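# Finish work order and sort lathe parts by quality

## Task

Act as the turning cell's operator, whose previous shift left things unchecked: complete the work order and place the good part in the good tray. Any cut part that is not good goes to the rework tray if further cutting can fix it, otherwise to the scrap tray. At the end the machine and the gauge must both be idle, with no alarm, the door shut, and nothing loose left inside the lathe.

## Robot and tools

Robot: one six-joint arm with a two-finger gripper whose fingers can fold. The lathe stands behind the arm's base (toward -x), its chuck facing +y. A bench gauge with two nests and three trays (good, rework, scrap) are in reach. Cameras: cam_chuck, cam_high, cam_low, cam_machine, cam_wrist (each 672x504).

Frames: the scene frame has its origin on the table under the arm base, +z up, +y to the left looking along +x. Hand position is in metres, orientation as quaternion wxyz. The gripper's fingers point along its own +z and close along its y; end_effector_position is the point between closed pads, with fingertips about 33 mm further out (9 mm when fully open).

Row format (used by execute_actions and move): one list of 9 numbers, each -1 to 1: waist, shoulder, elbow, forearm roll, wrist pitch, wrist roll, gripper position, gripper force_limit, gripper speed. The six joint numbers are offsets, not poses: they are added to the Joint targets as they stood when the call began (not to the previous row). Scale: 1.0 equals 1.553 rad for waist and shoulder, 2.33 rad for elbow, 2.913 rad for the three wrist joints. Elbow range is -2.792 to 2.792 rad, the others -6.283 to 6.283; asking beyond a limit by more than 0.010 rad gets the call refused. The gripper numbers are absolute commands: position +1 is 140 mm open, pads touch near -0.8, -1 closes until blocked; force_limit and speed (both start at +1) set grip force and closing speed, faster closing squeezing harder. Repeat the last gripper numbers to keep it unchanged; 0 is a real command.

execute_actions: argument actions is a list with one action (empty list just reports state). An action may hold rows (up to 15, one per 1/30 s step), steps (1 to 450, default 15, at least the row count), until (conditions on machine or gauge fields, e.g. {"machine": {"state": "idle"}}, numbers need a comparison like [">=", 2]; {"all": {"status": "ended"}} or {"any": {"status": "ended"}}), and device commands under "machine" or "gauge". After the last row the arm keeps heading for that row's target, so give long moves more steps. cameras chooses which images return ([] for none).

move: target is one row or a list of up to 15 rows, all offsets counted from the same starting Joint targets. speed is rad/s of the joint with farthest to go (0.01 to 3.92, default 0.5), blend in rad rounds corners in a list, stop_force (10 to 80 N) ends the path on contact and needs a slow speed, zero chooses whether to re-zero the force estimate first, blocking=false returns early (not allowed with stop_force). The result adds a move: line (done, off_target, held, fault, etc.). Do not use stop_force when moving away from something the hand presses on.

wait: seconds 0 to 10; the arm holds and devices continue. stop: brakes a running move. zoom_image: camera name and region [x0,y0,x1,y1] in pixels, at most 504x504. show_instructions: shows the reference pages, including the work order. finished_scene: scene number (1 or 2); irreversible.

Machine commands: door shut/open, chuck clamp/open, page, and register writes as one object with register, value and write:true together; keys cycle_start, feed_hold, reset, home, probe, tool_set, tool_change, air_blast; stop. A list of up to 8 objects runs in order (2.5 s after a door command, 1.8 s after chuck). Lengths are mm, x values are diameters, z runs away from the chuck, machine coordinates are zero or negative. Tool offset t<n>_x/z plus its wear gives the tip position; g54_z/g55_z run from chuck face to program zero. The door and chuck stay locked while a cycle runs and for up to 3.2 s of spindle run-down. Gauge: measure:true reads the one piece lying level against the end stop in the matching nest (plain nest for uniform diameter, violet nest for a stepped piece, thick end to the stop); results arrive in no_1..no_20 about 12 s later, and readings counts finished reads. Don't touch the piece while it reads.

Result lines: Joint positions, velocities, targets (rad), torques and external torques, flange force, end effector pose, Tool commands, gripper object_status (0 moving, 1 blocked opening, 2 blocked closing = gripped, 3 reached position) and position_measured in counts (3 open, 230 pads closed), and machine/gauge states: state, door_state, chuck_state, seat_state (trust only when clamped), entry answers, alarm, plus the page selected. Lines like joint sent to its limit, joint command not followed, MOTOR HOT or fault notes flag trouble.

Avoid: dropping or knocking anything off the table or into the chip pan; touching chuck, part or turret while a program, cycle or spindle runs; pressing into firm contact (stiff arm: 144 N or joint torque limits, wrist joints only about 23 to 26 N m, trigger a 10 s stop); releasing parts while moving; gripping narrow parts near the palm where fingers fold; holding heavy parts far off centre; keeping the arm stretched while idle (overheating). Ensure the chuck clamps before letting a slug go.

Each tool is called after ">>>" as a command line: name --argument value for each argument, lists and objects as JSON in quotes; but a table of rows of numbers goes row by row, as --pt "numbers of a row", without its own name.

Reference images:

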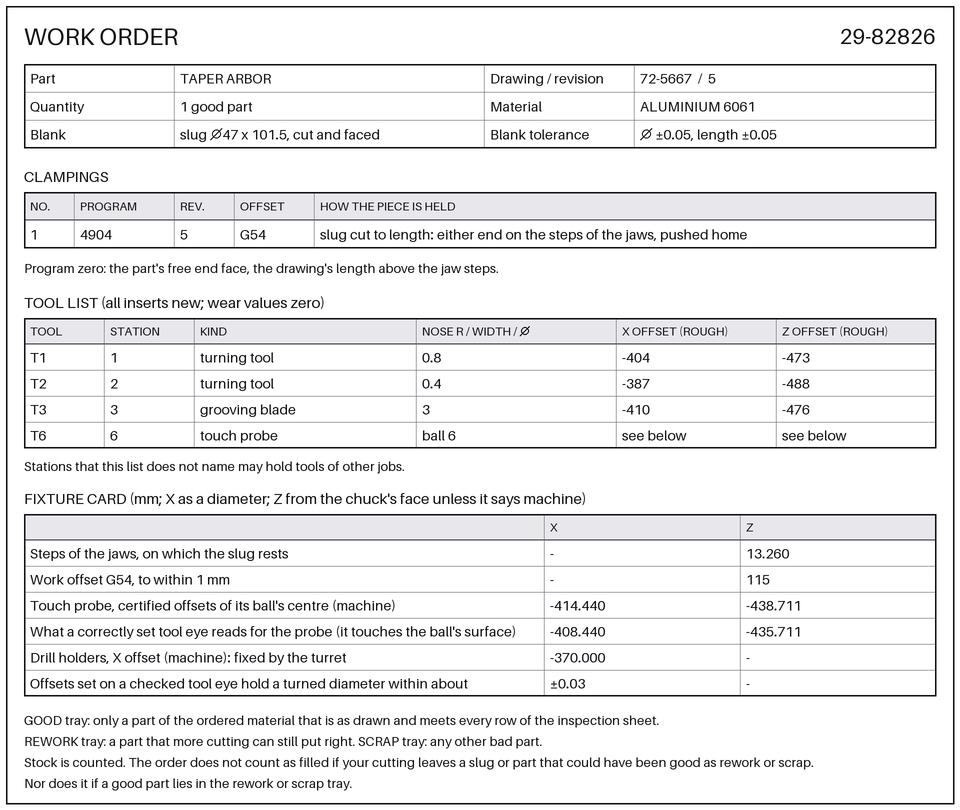

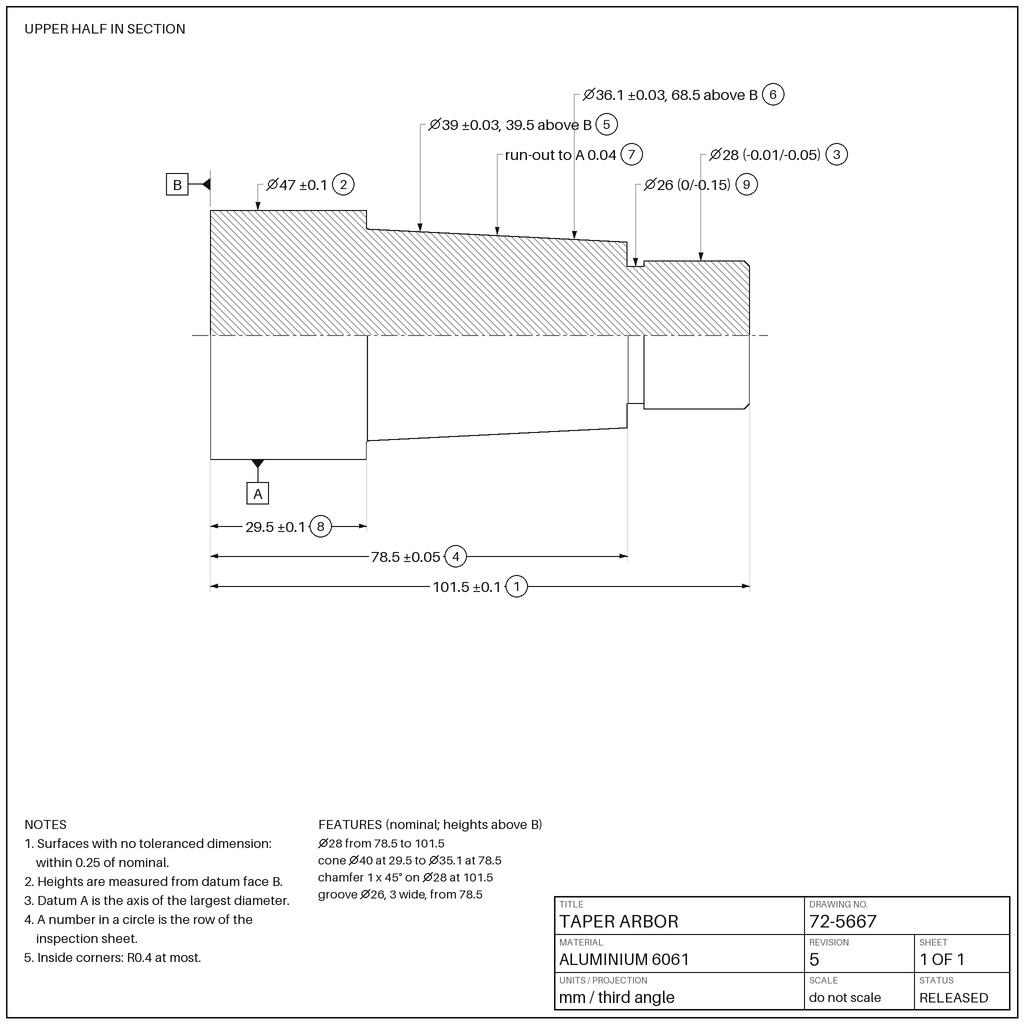

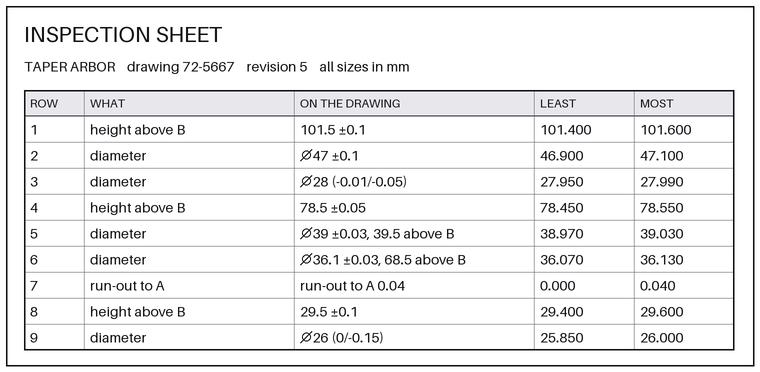

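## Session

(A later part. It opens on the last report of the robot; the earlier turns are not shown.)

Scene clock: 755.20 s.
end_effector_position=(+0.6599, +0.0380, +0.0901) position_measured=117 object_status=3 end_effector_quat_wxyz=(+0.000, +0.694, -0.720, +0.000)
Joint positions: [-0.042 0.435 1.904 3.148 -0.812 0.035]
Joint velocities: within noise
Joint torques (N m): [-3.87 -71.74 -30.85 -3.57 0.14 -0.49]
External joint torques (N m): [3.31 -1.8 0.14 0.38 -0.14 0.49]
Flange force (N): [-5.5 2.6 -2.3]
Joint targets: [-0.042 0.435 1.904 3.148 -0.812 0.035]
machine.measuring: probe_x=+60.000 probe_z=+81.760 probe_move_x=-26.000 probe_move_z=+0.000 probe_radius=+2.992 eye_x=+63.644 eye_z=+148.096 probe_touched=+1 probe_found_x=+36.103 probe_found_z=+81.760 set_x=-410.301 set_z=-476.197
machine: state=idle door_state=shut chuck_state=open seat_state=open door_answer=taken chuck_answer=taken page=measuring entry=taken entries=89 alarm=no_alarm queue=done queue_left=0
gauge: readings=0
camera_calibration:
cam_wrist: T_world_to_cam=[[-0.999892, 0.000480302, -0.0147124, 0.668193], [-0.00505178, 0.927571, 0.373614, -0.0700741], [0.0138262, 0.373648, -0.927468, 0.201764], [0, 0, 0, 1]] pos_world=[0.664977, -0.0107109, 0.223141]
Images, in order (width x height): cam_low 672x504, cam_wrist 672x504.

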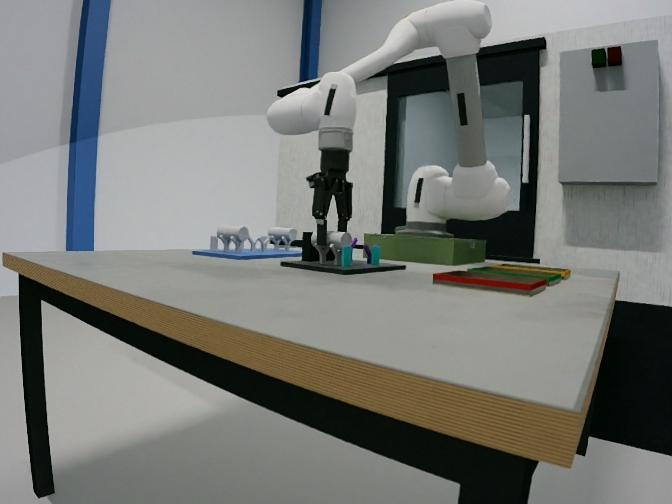

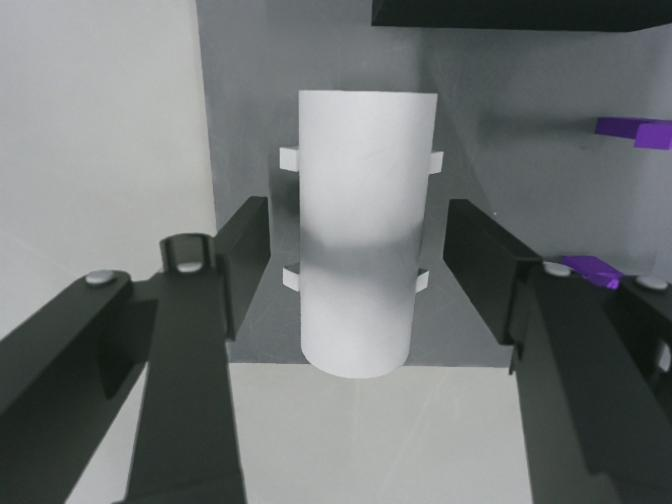

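>>> move --target '[0, -0.0431, -0.0163, 0, -0.0357, 0, 0.1, -0.2, -1]' --speed 0.1 --cameras '["cam_wrist","cam_low"]'

>>> execute_actions --actions '[{"gauge":{"measure":true},"steps":420,"until":{"gauge":{"readings":[">",0]}}}]' --cameras '["cam_wrist"]'

Scene clock: 757.07 s.
end_effector_position=(+0.6599, +0.0385, +0.1506) position_measured=117 object_status=3 end_effector_quat_wxyz=(-0.001, +0.694, -0.720, +0.000)
Joint positions: [-0.042 0.368 1.866 3.148 -0.916 0.035]
Joint velocities: within noise
Joint torques (N m): [-3.89 -68.43 -33.69 -3.86 0.18 -0.47]
External joint torques (N m): [3.22 -1.64 0.03 0.37 -0.18 0.47]
Flange force (N): [-5.4 2.4 -1.9]
Joint targets: [-0.042 0.368 1.866 3.148 -0.916 0.035]
machine.measuring: probe_x=+60.000 probe_z=+81.760 probe_move_x=-26.000 probe_move_z=+0.000 probe_radius=+2.992 eye_x=+63.644 eye_z=+148.096 probe_touched=+1 probe_found_x=+36.103 probe_found_z=+81.760 set_x=-410.301 set_z=-476.197
machine: state=idle door_state=shut chuck_state=open seat_state=open door_answer=taken chuck_answer=taken page=measuring entry=taken entries=89 alarm=no_alarm queue=done queue_left=0
gauge: readings=0
move: done
camera_calibration:
cam_wrist: T_world_to_cam=[[-0.999875, -0.0000655897, -0.0157805, 0.669369], [-0.00596311, 0.927419, 0.373977, -0.092546], [0.0146106, 0.374025, -0.927304, 0.257162], [0, 0, 0, 1]] pos_world=[0.664976, -0.010312, 0.28364]
Images, in order (width x height): cam_low 672x504, cam_wrist 672x504.

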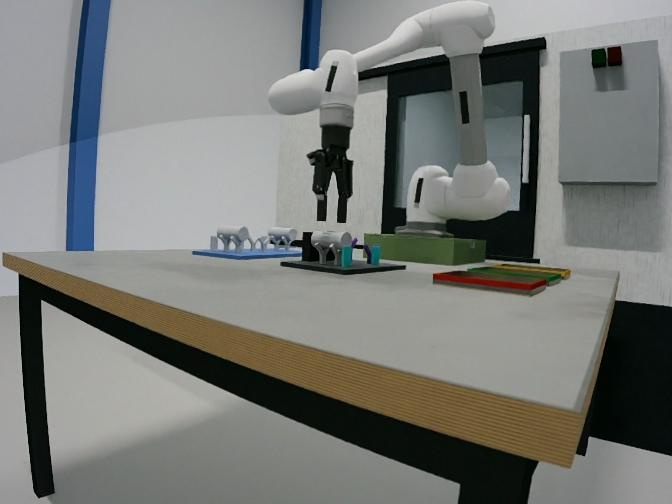

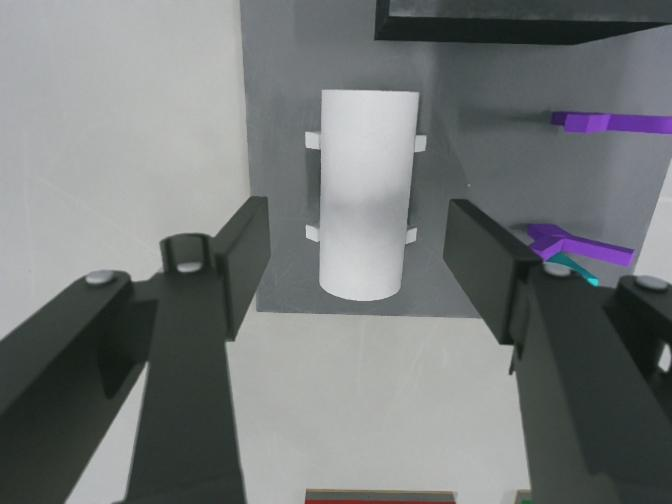

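Scene clock: 769.27 s.
end_effector_position=(+0.6599, +0.0385, +0.1505) position_measured=117 object_status=3 end_effector_quat_wxyz=(-0.001, +0.694, -0.720, +0.000)
Joint positions: [-0.042 0.368 1.866 3.148 -0.916 0.035]
Joint velocities: within noise
Joint torques (N m): [-4.06 -68.5 -33.66 -3.88 0.18 -0.47]
External joint torques (N m): [3.56 -1.68 0.03 0.39 -0.18 0.47]
Flange force (N): [-5.9 2.4 -2.0]
Joint targets: [-0.042 0.368 1.866 3.148 -0.916 0.035]
Tool commands: gripper/position=+0.1 gripper/force_limit=-0.2 gripper/speed=-1.0
machine.measuring: probe_x=+60.000 probe_z=+81.760 probe_move_x=-26.000 probe_move_z=+0.000 probe_radius=+2.992 eye_x=+63.644 eye_z=+148.096 probe_touched=+1 probe_found_x=+36.103 probe_found_z=+81.760 set_x=-410.301 set_z=-476.197
machine: state=idle door_state=shut chuck_state=open seat_state=open door_answer=taken chuck_answer=taken page=measuring entry=taken entries=89 alarm=no_alarm queue=done queue_left=0
gauge: message=started readings=1 no_1=101.480 no_2=46.992 no_3=27.965 no_4=78.450 no_5=38.996 no_6=36.093 no_7=0.030 no_8=29.457 no_9=25.923
camera_calibration:
cam_wrist: T_world_to_cam=[[-0.999878, -0.0000081339, -0.0156513, 0.669333], [-0.00586152, 0.927419, 0.373979, -0.0925769], [0.0145122, 0.374025, -0.927305, 0.257135], [0, 0, 0, 1]] pos_world=[0.664976, -0.0103119, 0.28354]
Images, in order (width x height): cam_wrist 672x504.

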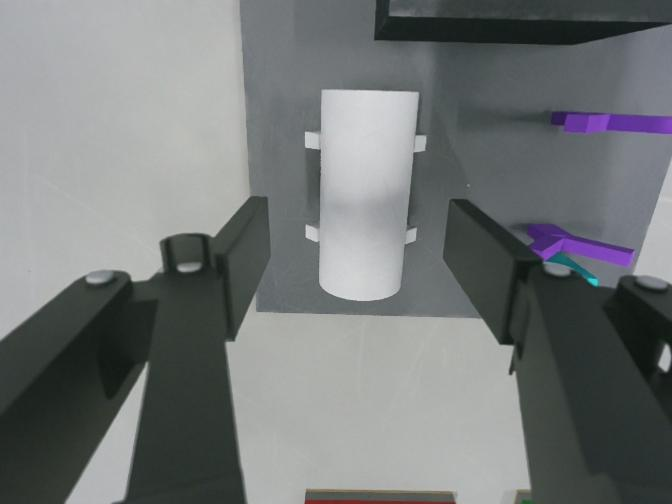

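>>> execute_actions --actions '[{"gauge":{"measure":true},"steps":420,"until":{"gauge":{"readings":[">",1]}}}]' --cameras '["cam_high"]'

>>> zoom_image --camera "cam_high" --region '[270, 190, 370, 290]'

Scene clock: 783.03 s.
end_effector_position=(+0.6599, +0.0385, +0.1505) position_measured=117 object_status=3 end_effector_quat_wxyz=(-0.001, +0.694, -0.720, +0.000)
Joint positions: [-0.042 0.368 1.866 3.148 -0.916 0.035]
Joint velocities: within noise
Joint torques (N m): [-3.92 -68.14 -33.73 -3.87 0.17 -0.48]
External joint torques (N m): [3.25 -2.05 0.06 0.37 -0.17 0.48]
Flange force (N): [-5.4 2.9 -2.3]
Joint targets: [-0.042 0.368 1.866 3.148 -0.916 0.035]
Tool commands: gripper/position=+0.1 gripper/force_limit=-0.2 gripper/speed=-1.0
machine.measuring: probe_x=+60.000 probe_z=+81.760 probe_move_x=-26.000 probe_move_z=+0.000 probe_radius=+2.992 eye_x=+63.644 eye_z=+148.096 probe_touched=+1 probe_found_x=+36.103 probe_found_z=+81.760 set_x=-410.301 set_z=-476.197
machine: state=idle door_state=shut chuck_state=open seat_state=open door_answer=taken chuck_answer=taken page=measuring entry=taken entries=89 alarm=no_alarm queue=done queue_left=0
gauge: message=started readings=2 no_1=101.484 no_2=46.990 no_3=27.968 no_4=78.450 no_5=38.996 no_6=36.090 no_7=0.029 no_8=29.457 no_9=25.924
Images, in order (width x height): cam_high 672x504.

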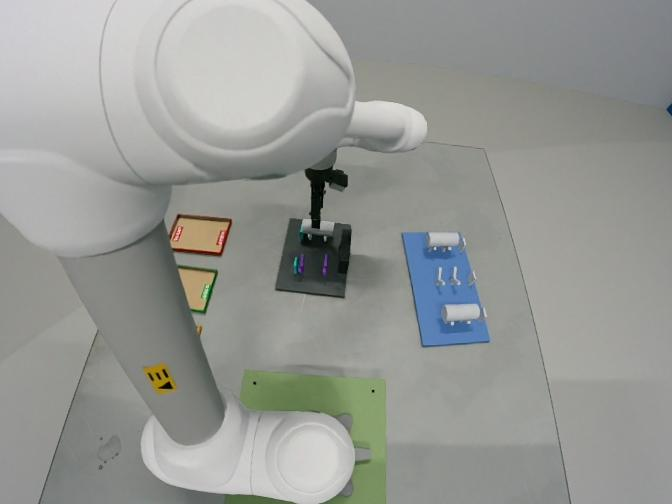

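Scaled by 5.040 from the camera's 672x504 image, which has a finer 960x720 frame.

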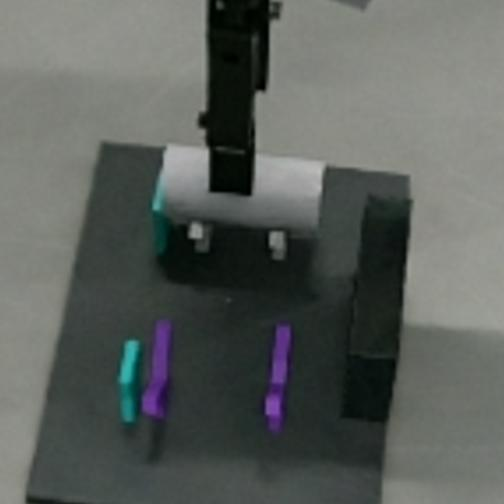

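>>> move --target '[0, 0.0431, 0.0163, 0, 0.0357, 0, 0.1, -0.2, -1]' --speed 0.08 --cameras '[]'

>>> execute_actions --actions '[{"rows":[[0,0,0,0,0,0,-1,-0.8,-1]],"steps":75}]' --cameras '["cam_wrist"]'

>>> move --target '[0.0118, 0, 0, 0, 0, 0.0063, -1, -0.8, -1]' --speed 0.008 --stop_force 12 --cameras '["cam_wrist"]'

Scene clock: 787.97 s.
end_effector_position=(+0.6599, +0.0380, +0.0900) position_measured=117 object_status=3 end_effector_quat_wxyz=(+0.000, +0.694, -0.720, +0.000)
Joint positions: [-0.042 0.435 1.904 3.148 -0.812 0.035]
Joint velocities: within noise
Joint torques (N m): [-3.88 -71.37 -30.69 -3.57 0.12 -0.47]
External joint torques (N m): [3.2 -2.27 -0.06 0.38 -0.12 0.47]
Flange force (N): [-5.3 2.8 -2.9]
Joint targets: [-0.042 0.435 1.904 3.148 -0.812 0.035]
machine.measuring: probe_x=+60.000 probe_z=+81.760 probe_move_x=-26.000 probe_move_z=+0.000 probe_radius=+2.992 eye_x=+63.644 eye_z=+148.096 probe_touched=+1 probe_found_x=+36.103 probe_found_z=+81.760 set_x=-410.301 set_z=-476.197
machine: state=idle door_state=shut chuck_state=open seat_state=open door_answer=taken chuck_answer=taken page=measuring entry=taken entries=89 alarm=no_alarm queue=done queue_left=0
gauge: message=started readings=2 no_1=101.484 no_2=46.990 no_3=27.968 no_4=78.450 no_5=38.996 no_6=36.090 no_7=0.029 no_8=29.457 no_9=25.924
move: done
No camera images: "cameras" was empty.

Scene clock: 790.67 s.
end_effector_position=(+0.6599, +0.0380, +0.0901) position_measured=160 object_status=2 end_effector_quat_wxyz=(+0.000, +0.694, -0.720, +0.000)
Joint positions: [-0.042 0.435 1.904 3.148 -0.812 0.035]
Joint velocities: within noise
Joint torques (N m): [-3.96 -68.31 -34.57 -3.71 3.35 -0.76]
External joint torques (N m): [3.19 -4.9 3.89 0.52 -3.35 0.76]
Flange force (N): [-5.0 11.5 -9.4]
Joint targets: [-0.042 0.435 1.904 3.148 -0.812 0.035]
machine.measuring: probe_x=+60.000 probe_z=+81.760 probe_move_x=-26.000 probe_move_z=+0.000 probe_radius=+2.992 eye_x=+63.644 eye_z=+148.096 probe_touched=+1 probe_found_x=+36.103 probe_found_z=+81.760 set_x=-410.301 set_z=-476.197
machine: state=idle door_state=shut chuck_state=open seat_state=open door_answer=taken chuck_answer=taken page=measuring entry=taken entries=89 alarm=no_alarm queue=done queue_left=0
gauge: message=started readings=2 no_1=101.484 no_2=46.990 no_3=27.968 no_4=78.450 no_5=38.996 no_6=36.090 no_7=0.029 no_8=29.457 no_9=25.924
camera_calibration:
cam_wrist: T_world_to_cam=[[-0.999892, 0.000480302, -0.0147124, 0.668193], [-0.00505178, 0.927571, 0.373614, -0.0700741], [0.0138262, 0.373648, -0.927468, 0.201764], [0, 0, 0, 1]] pos_world=[0.664977, -0.0107109, 0.223141]
Images, in order (width x height): cam_wrist 672x504.

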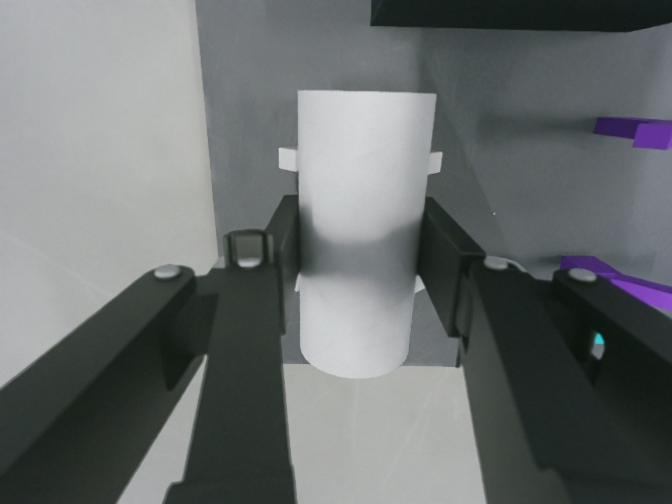

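speed must be a number from 0.01 to 3.92 (rad/s); nothing of the call was run

>>> move --target '[0.0118, 0, 0, 0, 0, 0.0063, -1, -0.8, -1]' --speed 0.01 --stop_force 12 --cameras '["cam_wrist"]'

>>> execute_actions --actions '[{"rows":[[0,0,0,0,0,0,0.1,-0.8,-1]],"steps":75}]' --cameras '["cam_wrist"]'

>>> move --target '[0, -0.0431, -0.0163, 0, -0.0357, 0, 0.1, -0.8, -1]' --speed 0.1 --cameras '[]'

>>> execute_actions --actions '[{"gauge":{"measure":true},"steps":420,"until":{"gauge":{"readings":[">",2]}}}]' --cameras '["cam_wrist"]'

Scene clock: 792.83 s.
end_effector_position=(+0.6598, +0.0391, +0.0901) position_measured=160 object_status=2 end_effector_quat_wxyz=(+0.000, +0.694, -0.720, +0.000)
Joint positions: [-0.041 0.435 1.904 3.148 -0.812 0.037]
Joint velocities: within noise
Joint torques (N m): [5.08 -66.56 -31.59 -0.53 2.19 -0.76]
External joint torques (N m): [-5.82 -6.72 1.05 -2.65 -2.2 0.76]
Flange force (N): [8.5 8.4 -11.2]
Joint targets: [-0.041 0.435 1.904 3.148 -0.812 0.036]
machine.measuring: probe_x=+60.000 probe_z=+81.760 probe_move_x=-26.000 probe_move_z=+0.000 probe_radius=+2.992 eye_x=+63.644 eye_z=+148.096 probe_touched=+1 probe_found_x=+36.103 probe_found_z=+81.760 set_x=-410.301 set_z=-476.197
machine: state=idle door_state=shut chuck_state=open seat_state=open door_answer=taken chuck_answer=taken page=measuring entry=taken entries=89 alarm=no_alarm queue=done queue_left=0
gauge: message=started readings=2 no_1=101.484 no_2=46.990 no_3=27.968 no_4=78.450 no_5=38.996 no_6=36.090 no_7=0.029 no_8=29.457 no_9=25.924
move: contact; the waist is farthest, 0.017 rad from its target
camera_calibration:
cam_wrist: T_world_to_cam=[[-0.999891, 0.000609462, -0.0147699, 0.668207], [-0.00495347, 0.927571, 0.373614, -0.0711602], [0.0139278, 0.373647, -0.927466, 0.201285], [0, 0, 0, 1]] pos_world=[0.664978, -0.00961065, 0.223141]
Images, in order (width x height): cam_wrist 672x504.

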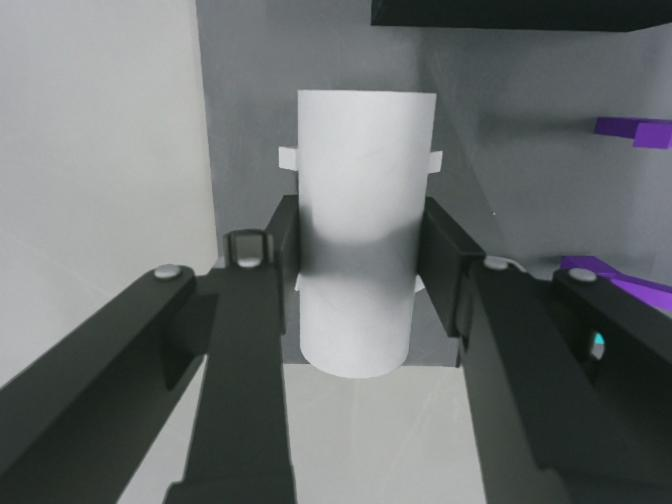

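Scene clock: 795.53 s.
end_effector_position=(+0.6598, +0.0391, +0.0901) position_measured=117 object_status=3 end_effector_quat_wxyz=(+0.000, +0.694, -0.720, +0.000)
Joint positions: [-0.041 0.435 1.904 3.148 -0.812 0.036]
Joint velocities: within noise
Joint torques (N m): [-4.01 -71.78 -30.76 -3.54 0.15 -0.5]
External joint torques (N m): [3.39 -1.92 -0.02 0.35 -0.15 0.5]
Flange force (N): [-5.7 2.5 -2.5]
Joint targets: [-0.041 0.435 1.904 3.148 -0.812 0.036]
machine.measuring: probe_x=+60.000 probe_z=+81.760 probe_move_x=-26.000 probe_move_z=+0.000 probe_radius=+2.992 eye_x=+63.644 eye_z=+148.096 probe_touched=+1 probe_found_x=+36.103 probe_found_z=+81.760 set_x=-410.301 set_z=-476.197
machine: state=idle door_state=shut chuck_state=open seat_state=open door_answer=taken chuck_answer=taken page=measuring entry=taken entries=89 alarm=no_alarm queue=done queue_left=0
gauge: message=started readings=2 no_1=101.484 no_2=46.990 no_3=27.968 no_4=78.450 no_5=38.996 no_6=36.090 no_7=0.029 no_8=29.457 no_9=25.924
camera_calibration:
cam_wrist: T_world_to_cam=[[-0.999892, 0.000573633, -0.0146766, 0.668186], [-0.00495183, 0.927571, 0.373615, -0.0710686], [0.0138279, 0.373647, -0.927468, 0.201389], [0, 0, 0, 1]] pos_world=[0.664978, -0.00971073, 0.223141]
Images, in order (width x height): cam_wrist 672x504.

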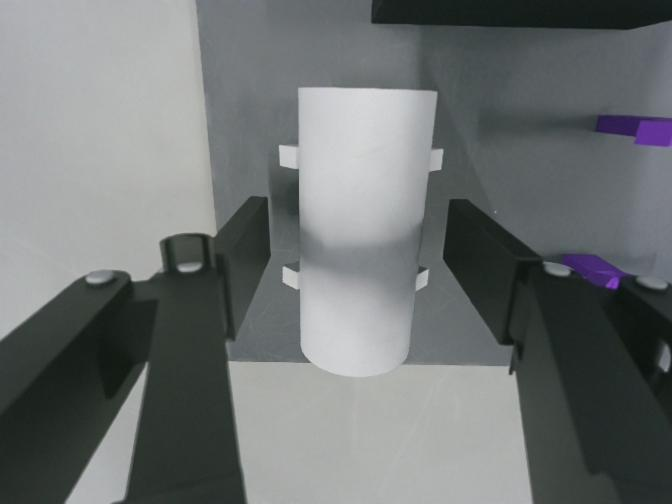

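Scene clock: 796.83 s.
end_effector_position=(+0.6599, +0.0395, +0.1506) position_measured=117 object_status=3 end_effector_quat_wxyz=(-0.001, +0.694, -0.720, +0.000)
Joint positions: [-0.041 0.368 1.866 3.148 -0.916 0.036]
Joint velocities: within noise
Joint torques (N m): [-3.94 -68.22 -33.72 -3.84 0.23 -0.47]
External joint torques (N m): [3.14 -1.58 0.26 0.36 -0.24 0.47]
Flange force (N): [-5.2 2.7 -1.8]
Joint targets: [-0.041 0.368 1.866 3.148 -0.916 0.036]
machine.measuring: probe_x=+60.000 probe_z=+81.760 probe_move_x=-26.000 probe_move_z=+0.000 probe_radius=+2.992 eye_x=+63.644 eye_z=+148.096 probe_touched=+1 probe_found_x=+36.103 probe_found_z=+81.760 set_x=-410.301 set_z=-476.197
machine: state=idle door_state=shut chuck_state=open seat_state=open door_answer=taken chuck_answer=taken page=measuring entry=taken entries=89 alarm=no_alarm queue=done queue_left=0
gauge: message=started readings=2 no_1=101.484 no_2=46.990 no_3=27.968 no_4=78.450 no_5=38.996 no_6=36.090 no_7=0.029 no_8=29.457 no_9=25.924
move: done
No camera images: "cameras" was empty.

Scene clock: 809.03 s.
end_effector_position=(+0.6598, +0.0395, +0.1505) position_measured=117 object_status=3 end_effector_quat_wxyz=(-0.001, +0.694, -0.720, +0.000)
Joint positions: [-0.041 0.368 1.866 3.148 -0.916 0.036]
Joint velocities: within noise
Joint torques (N m): [-4.23 -68.48 -33.67 -3.86 0.16 -0.49]
External joint torques (N m): [3.43 -1.48 0.12 0.37 -0.17 0.49]
Flange force (N): [-5.7 2.3 -1.7]
Joint targets: [-0.041 0.368 1.866 3.148 -0.916 0.036]
Tool commands: gripper/position=+0.1 gripper/force_limit=-0.8 gripper/speed=-1.0
machine.measuring: probe_x=+60.000 probe_z=+81.760 probe_move_x=-26.000 probe_move_z=+0.000 probe_radius=+2.992 eye_x=+63.644 eye_z=+148.096 probe_touched=+1 probe_found_x=+36.103 probe_found_z=+81.760 set_x=-410.301 set_z=-476.197
machine: state=idle door_state=shut chuck_state=open seat_state=open door_answer=taken chuck_answer=taken page=measuring entry=taken entries=89 alarm=no_alarm queue=done queue_left=0
gauge: message=started readings=3 no_1=101.481 no_2=46.990 no_3=27.969 no_4=78.453 no_5=38.997 no_6=36.096 no_7=0.029 no_8=29.456 no_9=25.927
camera_calibration:
cam_wrist: T_world_to_cam=[[-0.999877, -0.0000103321, -0.0156521, 0.669233], [-0.00586387, 0.927419, 0.373979, -0.0935034], [0.0145122, 0.374025, -0.927305, 0.256762], [0, 0, 0, 1]] pos_world=[0.664876, -0.0093119, 0.28354]
Images, in order (width x height): cam_wrist 672x504.

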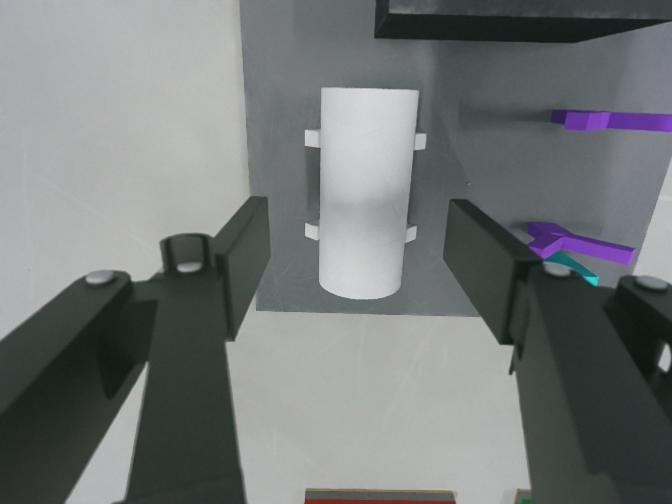

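>>> move --target '[0, 0.0431, 0.0163, 0, 0.0357, 0, 0.1, -0.2, -1]' --speed 0.1 --cameras '[]'

>>> execute_actions --actions '[{"rows":[[0,0,0,0,0,0,-1,-0.2,-1]],"steps":75}]' --cameras '[]'

>>> move --pt "0 -0.0431 -0.0163 0 -0.0357 0 -1 -0.2 -1" --pt "0.4861 -0.0827 0.0130 0 -0.0318 0.2478 -1 -0.2 -1" --speed '[0.15, 0.5]' --blend '[0.01, 0]' --cameras '["cam_wrist","cam_low","cam_high"]'

Scene clock: 813.67 s.
end_effector_position=(+0.6598, +0.0391, +0.0900) position_measured=117 object_status=3 end_effector_quat_wxyz=(+0.000, +0.694, -0.720, +0.000)
Joint positions: [-0.041 0.435 1.904 3.148 -0.812 0.036]
Joint velocities: within noise
Joint torques (N m): [-3.85 -71.5 -30.63 -3.55 0.16 -0.47]
External joint torques (N m): [3.11 -2.14 -0.19 0.35 -0.16 0.47]
Flange force (N): [-5.2 2.4 -2.9]
Joint targets: [-0.041 0.435 1.904 3.148 -0.812 0.036]
machine.measuring: probe_x=+60.000 probe_z=+81.760 probe_move_x=-26.000 probe_move_z=+0.000 probe_radius=+2.992 eye_x=+63.644 eye_z=+148.096 probe_touched=+1 probe_found_x=+36.103 probe_found_z=+81.760 set_x=-410.301 set_z=-476.197
machine: state=idle door_state=shut chuck_state=open seat_state=open door_answer=taken chuck_answer=taken page=measuring entry=taken entries=89 alarm=no_alarm queue=done queue_left=0
gauge: message=started readings=3 no_1=101.481 no_2=46.990 no_3=27.969 no_4=78.453 no_5=38.997 no_6=36.096 no_7=0.029 no_8=29.456 no_9=25.927
move: done
No camera images: "cameras" was empty.

Scene clock: 816.37 s.
end_effector_position=(+0.6598, +0.0391, +0.0901) position_measured=160 object_status=2 end_effector_quat_wxyz=(+0.000, +0.694, -0.720, +0.000)
Joint positions: [-0.041 0.435 1.904 3.148 -0.812 0.036]
Joint velocities: within noise
Joint torques (N m): [-3.47 -68.34 -33.43 -3.73 2.67 -0.86]
External joint torques (N m): [3.05 -5.38 2.77 0.55 -2.68 0.86]
Flange force (N): [-5.0 10.4 -9.4]
Joint targets: [-0.041 0.435 1.904 3.148 -0.812 0.036]
machine.measuring: probe_x=+60.000 probe_z=+81.760 probe_move_x=-26.000 probe_move_z=+0.000 probe_radius=+2.992 eye_x=+63.644 eye_z=+148.096 probe_touched=+1 probe_found_x=+36.103 probe_found_z=+81.760 set_x=-410.301 set_z=-476.197
machine: state=idle door_state=shut chuck_state=open seat_state=open door_answer=taken chuck_answer=taken page=measuring entry=taken entries=89 alarm=no_alarm queue=done queue_left=0
gauge: message=started readings=3 no_1=101.481 no_2=46.990 no_3=27.969 no_4=78.453 no_5=38.997 no_6=36.096 no_7=0.029 no_8=29.456 no_9=25.927
No camera images: "cameras" was empty.

Scene clock: 818.97 s.
end_effector_position=(+0.4267, +0.4561, +0.1560) position_measured=160 object_status=2 end_effector_quat_wxyz=(+0.000, +0.706, -0.708, +0.002)
Joint positions: [0.714 0.306 1.935 3.148 -0.905 0.758]
Joint velocities: within noise
Joint torques (N m): [-3.63 -65.43 -35.22 -3.78 0.13 -0.53]
External joint torques (N m): [2.68 1.24 2.07 0.33 -0.17 0.53]
Flange force (N): [-2.1 5.1 2.6]
Joint targets: [0.714 0.306 1.935 3.148 -0.905 0.758]
machine.measuring: probe_x=+60.000 probe_z=+81.760 probe_move_x=-26.000 probe_move_z=+0.000 probe_radius=+2.992 eye_x=+63.644 eye_z=+148.096 probe_touched=+1 probe_found_x=+36.103 probe_found_z=+81.760 set_x=-410.301 set_z=-476.197
machine: state=idle door_state=shut chuck_state=open seat_state=open door_answer=taken chuck_answer=taken page=measuring entry=taken entries=89 alarm=no_alarm queue=done queue_left=0
gauge: message=started readings=3 no_1=101.481 no_2=46.990 no_3=27.969 no_4=78.453 no_5=38.997 no_6=36.096 no_7=0.029 no_8=29.456 no_9=25.927
move: done
camera_calibration:
cam_wrist: T_world_to_cam=[[-0.999293, -0.0332484, -0.0175606, 0.451424], [-0.0373886, 0.92819, 0.370225, -0.469597], [0.0039902, 0.370619, -0.928776, 0.11568], [0, 0, 0, 1]] pos_world=[0.433086, 0.408011, 0.289225]
Images, in order (width x height): cam_high 672x504, cam_low 672x504, cam_wrist 672x504.

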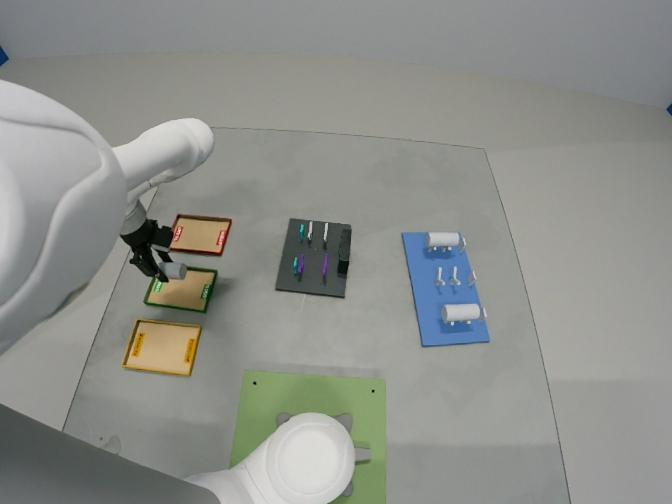

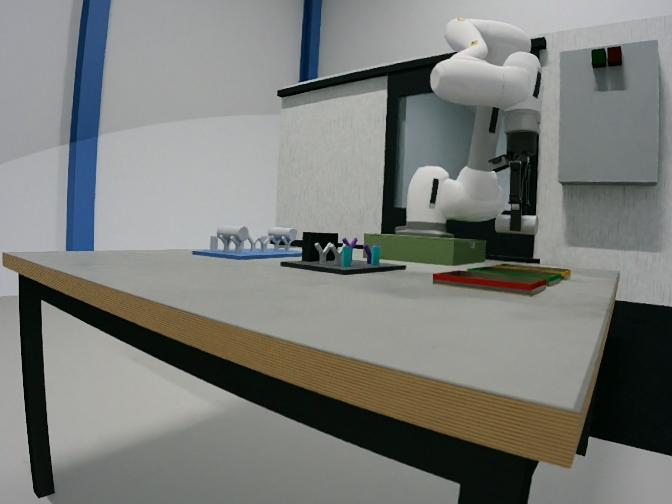

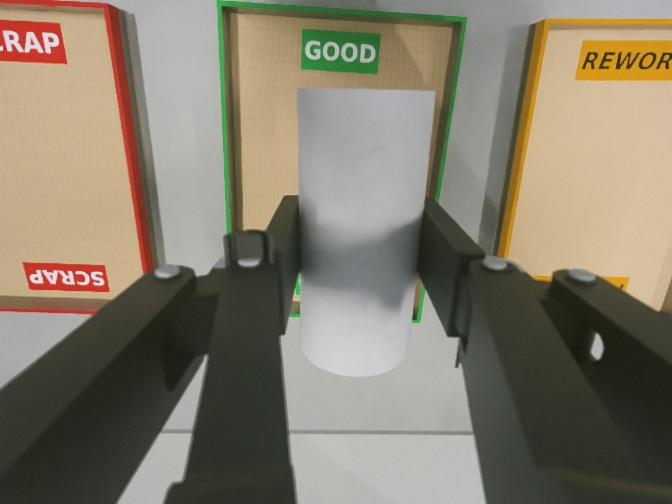

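>>> move --target '[-0.0057, 0.0898, 0.0226, 0, 0.0663, -0.0030, -1, -0.2, -1]' --speed 0.05 --stop_force 12 --cameras '["cam_wrist","cam_low"]'

>>> zoom_image --camera "cam_low" --region '[420, 180, 590, 300]'

Scene clock: 825.73 s.
end_effector_position=(+0.4366, +0.4559, +0.0470) position_measured=160 object_status=2 end_effector_quat_wxyz=(+0.000, +0.706, -0.708, +0.003)
Joint positions: [0.706 0.446 1.987 3.148 -0.711 0.75]
Joint velocities: within noise
Joint torques (N m): [-4.08 -73.35 -29.39 -3.26 0.09 -0.46]
External joint torques (N m): [3.34 1.16 1.72 0.39 -0.12 0.46]
Flange force (N): [-2.9 5.5 2.1]
Joint targets: [0.706 0.446 1.987 3.148 -0.711 0.750]
machine.measuring: probe_x=+60.000 probe_z=+81.760 probe_move_x=-26.000 probe_move_z=+0.000 probe_radius=+2.992 eye_x=+63.644 eye_z=+148.096 probe_touched=+1 probe_found_x=+36.103 probe_found_z=+81.760 set_x=-410.301 set_z=-476.197
machine: state=idle door_state=shut chuck_state=open seat_state=open door_answer=taken chuck_answer=taken page=measuring entry=taken entries=89 alarm=no_alarm queue=done queue_left=0
gauge: message=started readings=3 no_1=101.481 no_2=46.990 no_3=27.969 no_4=78.453 no_5=38.997 no_6=36.096 no_7=0.029 no_8=29.456 no_9=25.927
move: done
camera_calibration:
cam_wrist: T_world_to_cam=[[-0.999303, -0.032249, -0.0187844, 0.458923], [-0.0369137, 0.928226, 0.370181, -0.429046], [0.00549822, 0.370616, -0.92877, 0.0138641], [0, 0, 0, 1]] pos_world=[0.442689, 0.407914, 0.180322]
Images, in order (width x height): cam_low 672x504, cam_wrist 672x504.

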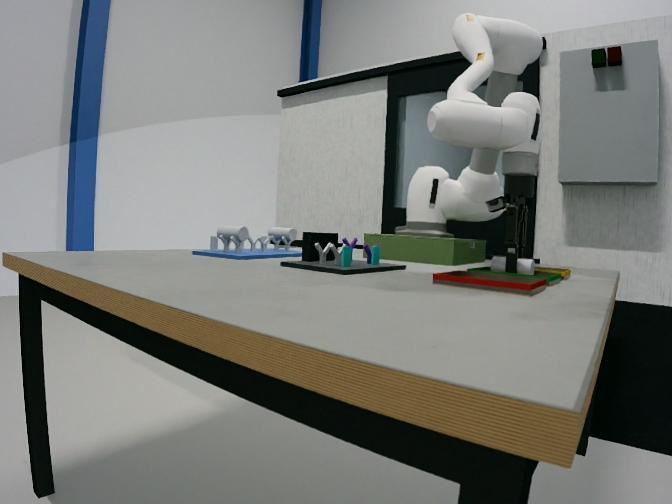

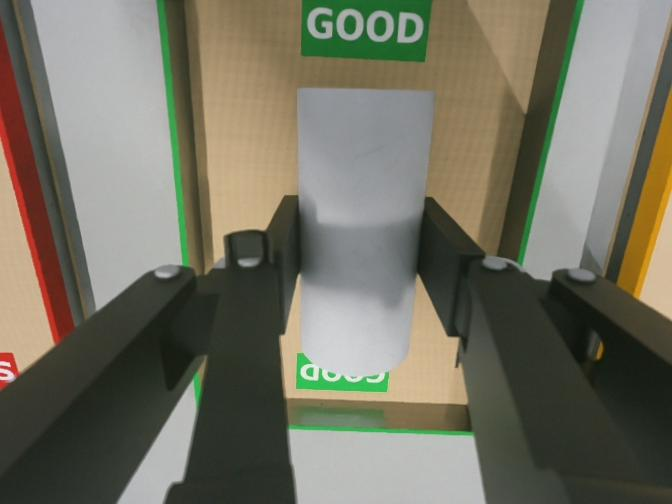

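Scaled by 2.965 from the camera's 672x504 image, which has a finer 960x720 frame.

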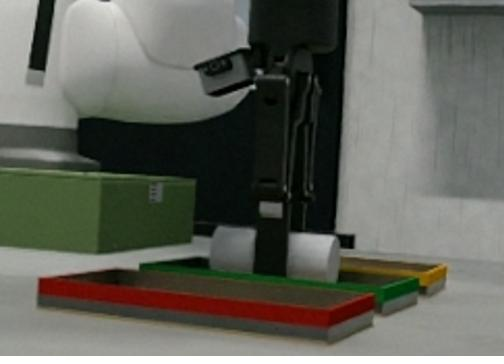

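>>> move --target '[0, 0.0067, 0.0017, 0, 0.0052, 0, -1, -0.2, -1]' --speed 0.01 --stop_force 10 --cameras '[]'

Scene clock: 828.03 s.
end_effector_position=(+0.4367, +0.4559, +0.0407) position_measured=160 object_status=2 end_effector_quat_wxyz=(-0.001, +0.706, -0.708, +0.003)
Joint positions: [0.706 0.454 1.99 3.148 -0.699 0.75]
Joint velocities: within noise
Joint torques (N m): [-4.28 -62.41 -24.33 -3.31 1.09 -0.56]
External joint torques (N m): [3.29 -10.47 -3.06 0.45 -1.11 0.56]
Flange force (N): [-1.0 7.6 -17.3]
Joint targets: [0.706 0.454 1.990 3.148 -0.699 0.750]
machine.measuring: probe_x=+60.000 probe_z=+81.760 probe_move_x=-26.000 probe_move_z=+0.000 probe_radius=+2.992 eye_x=+63.644 eye_z=+148.096 probe_touched=+1 probe_found_x=+36.103 probe_found_z=+81.760 set_x=-410.301 set_z=-476.197
machine: state=idle door_state=shut chuck_state=open seat_state=open door_answer=taken chuck_answer=taken page=measuring entry=taken entries=89 alarm=no_alarm queue=done queue_left=0
gauge: message=started readings=3 no_1=101.481 no_2=46.990 no_3=27.969 no_4=78.453 no_5=38.997 no_6=36.096 no_7=0.029 no_8=29.456 no_9=25.927
move: contact
No camera images: "cameras" was empty.

>>> execute_actions --actions '[{"rows":[[0,0,0,0,0,0,0.1,-0.2,-1]],"steps":75}]' --cameras '["cam_wrist","cam_low"]'

>>> move --target '[0,-0.0953,-0.0236,0,-0.0707,0,0.1,-0.2,-1]' --speed 0.15 --cameras '["cam_wrist","cam_low"]'

Scene clock: 837.03 s.
end_effector_position=(+0.4367, +0.4559, +0.0407) position_measured=117 object_status=3 end_effector_quat_wxyz=(-0.001, +0.706, -0.708, +0.003)
Joint positions: [0.706 0.454 1.99 3.148 -0.699 0.75]
Joint velocities: within noise
Joint torques (N m): [-4.04 -70.96 -27.32 -3.24 0.13 -0.47]
External joint torques (N m): [2.89 -1.66 0.11 0.4 -0.16 0.47]
Flange force (N): [-2.5 5.0 -2.5]
Joint targets: [0.706 0.454 1.990 3.148 -0.699 0.750]
machine.measuring: probe_x=+60.000 probe_z=+81.760 probe_move_x=-26.000 probe_move_z=+0.000 probe_radius=+2.992 eye_x=+63.644 eye_z=+148.096 probe_touched=+1 probe_found_x=+36.103 probe_found_z=+81.760 set_x=-410.301 set_z=-476.197
machine: state=idle door_state=shut chuck_state=open seat_state=open door_answer=taken chuck_answer=taken page=measuring entry=taken entries=89 alarm=no_alarm queue=done queue_left=0
gauge: message=started readings=3 no_1=101.481 no_2=46.990 no_3=27.969 no_4=78.453 no_5=38.997 no_6=36.096 no_7=0.029 no_8=29.456 no_9=25.927
camera_calibration:
cam_wrist: T_world_to_cam=[[-0.999292, -0.0322146, -0.0194305, 0.458893], [-0.0371238, 0.928063, 0.370569, -0.426492], [0.00609499, 0.371028, -0.928601, 0.00749507], [0, 0, 0, 1]] pos_world=[0.442689, 0.407814, 0.173922]
Images, in order (width x height): cam_low 672x504, cam_wrist 672x504.

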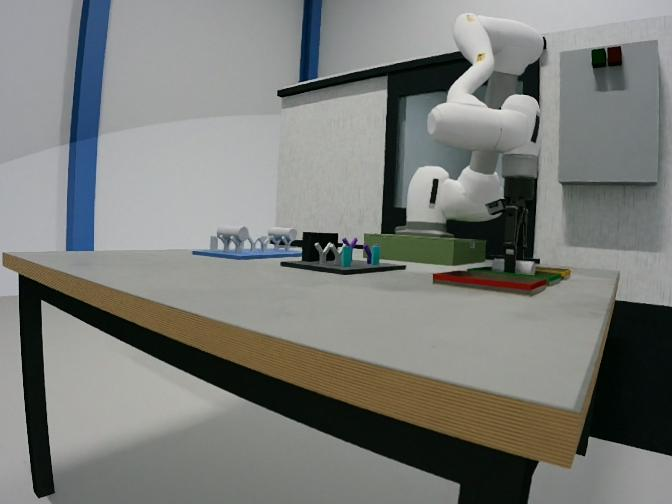

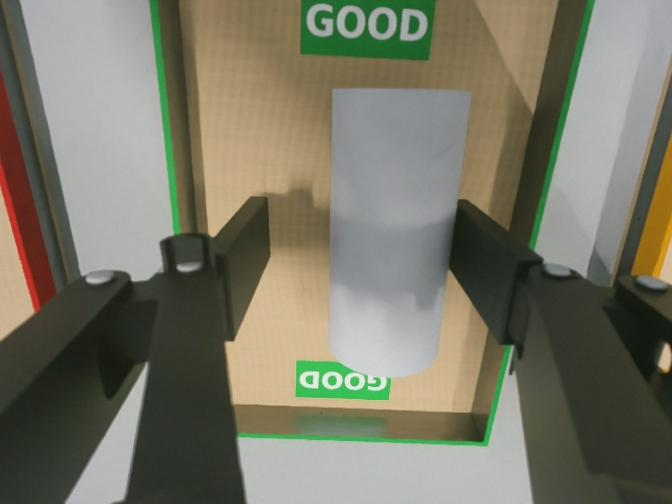

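Scene clock: 838.70 s.
end_effector_position=(+0.4302, +0.4519, +0.1559) position_measured=117 object_status=3 end_effector_quat_wxyz=(+0.001, +0.706, -0.708, +0.002)
Joint positions: [0.706 0.306 1.935 3.148 -0.905 0.75]
Joint velocities: within noise
Joint torques (N m): [-3.69 -62.73 -33.17 -3.77 0.12 -0.51]
External joint torques (N m): [2.67 -1.33 -0.05 0.3 -0.16 0.51]
Flange force (N): [-2.5 4.6 -1.7]
Joint targets: [0.706 0.306 1.935 3.148 -0.905 0.750]
machine.measuring: probe_x=+60.000 probe_z=+81.760 probe_move_x=-26.000 probe_move_z=+0.000 probe_radius=+2.992 eye_x=+63.644 eye_z=+148.096 probe_touched=+1 probe_found_x=+36.103 probe_found_z=+81.760 set_x=-410.301 set_z=-476.197
machine: state=idle door_state=shut chuck_state=open seat_state=open door_answer=taken chuck_answer=taken page=measuring entry=taken entries=89 alarm=no_alarm queue=done queue_left=0
gauge: message=started readings=3 no_1=101.481 no_2=46.990 no_3=27.969 no_4=78.453 no_5=38.997 no_6=36.096 no_7=0.029 no_8=29.456 no_9=25.927
move: done
camera_calibration:
cam_wrist: T_world_to_cam=[[-0.999311, -0.0331365, -0.0167397, 0.45461], [-0.036978, 0.928475, 0.369549, -0.465756], [0.00329687, 0.369913, -0.929061, 0.117855], [0, 0, 0, 1]] pos_world=[0.436686, 0.403911, 0.289224]
Images, in order (width x height): cam_low 672x504, cam_wrist 672x504.

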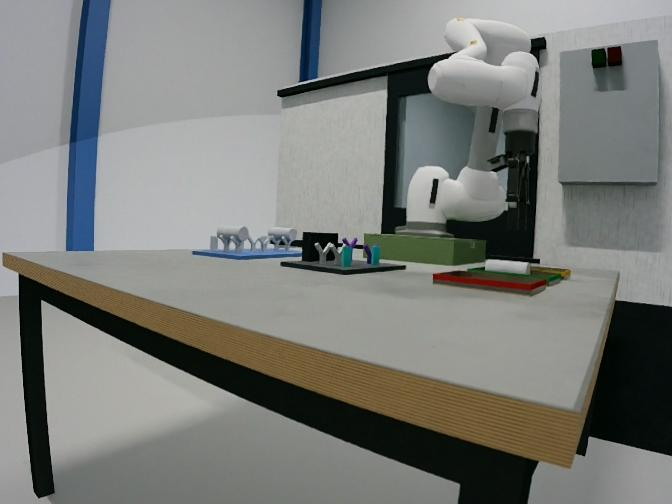

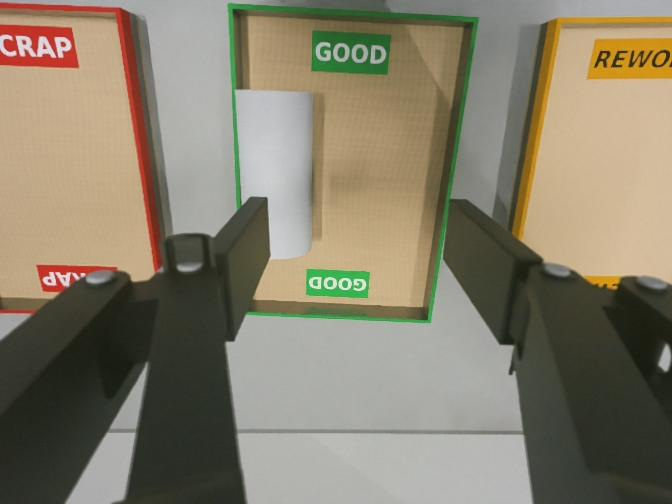

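>>> finished_scene --scene 1

The scene is finished: the task was done.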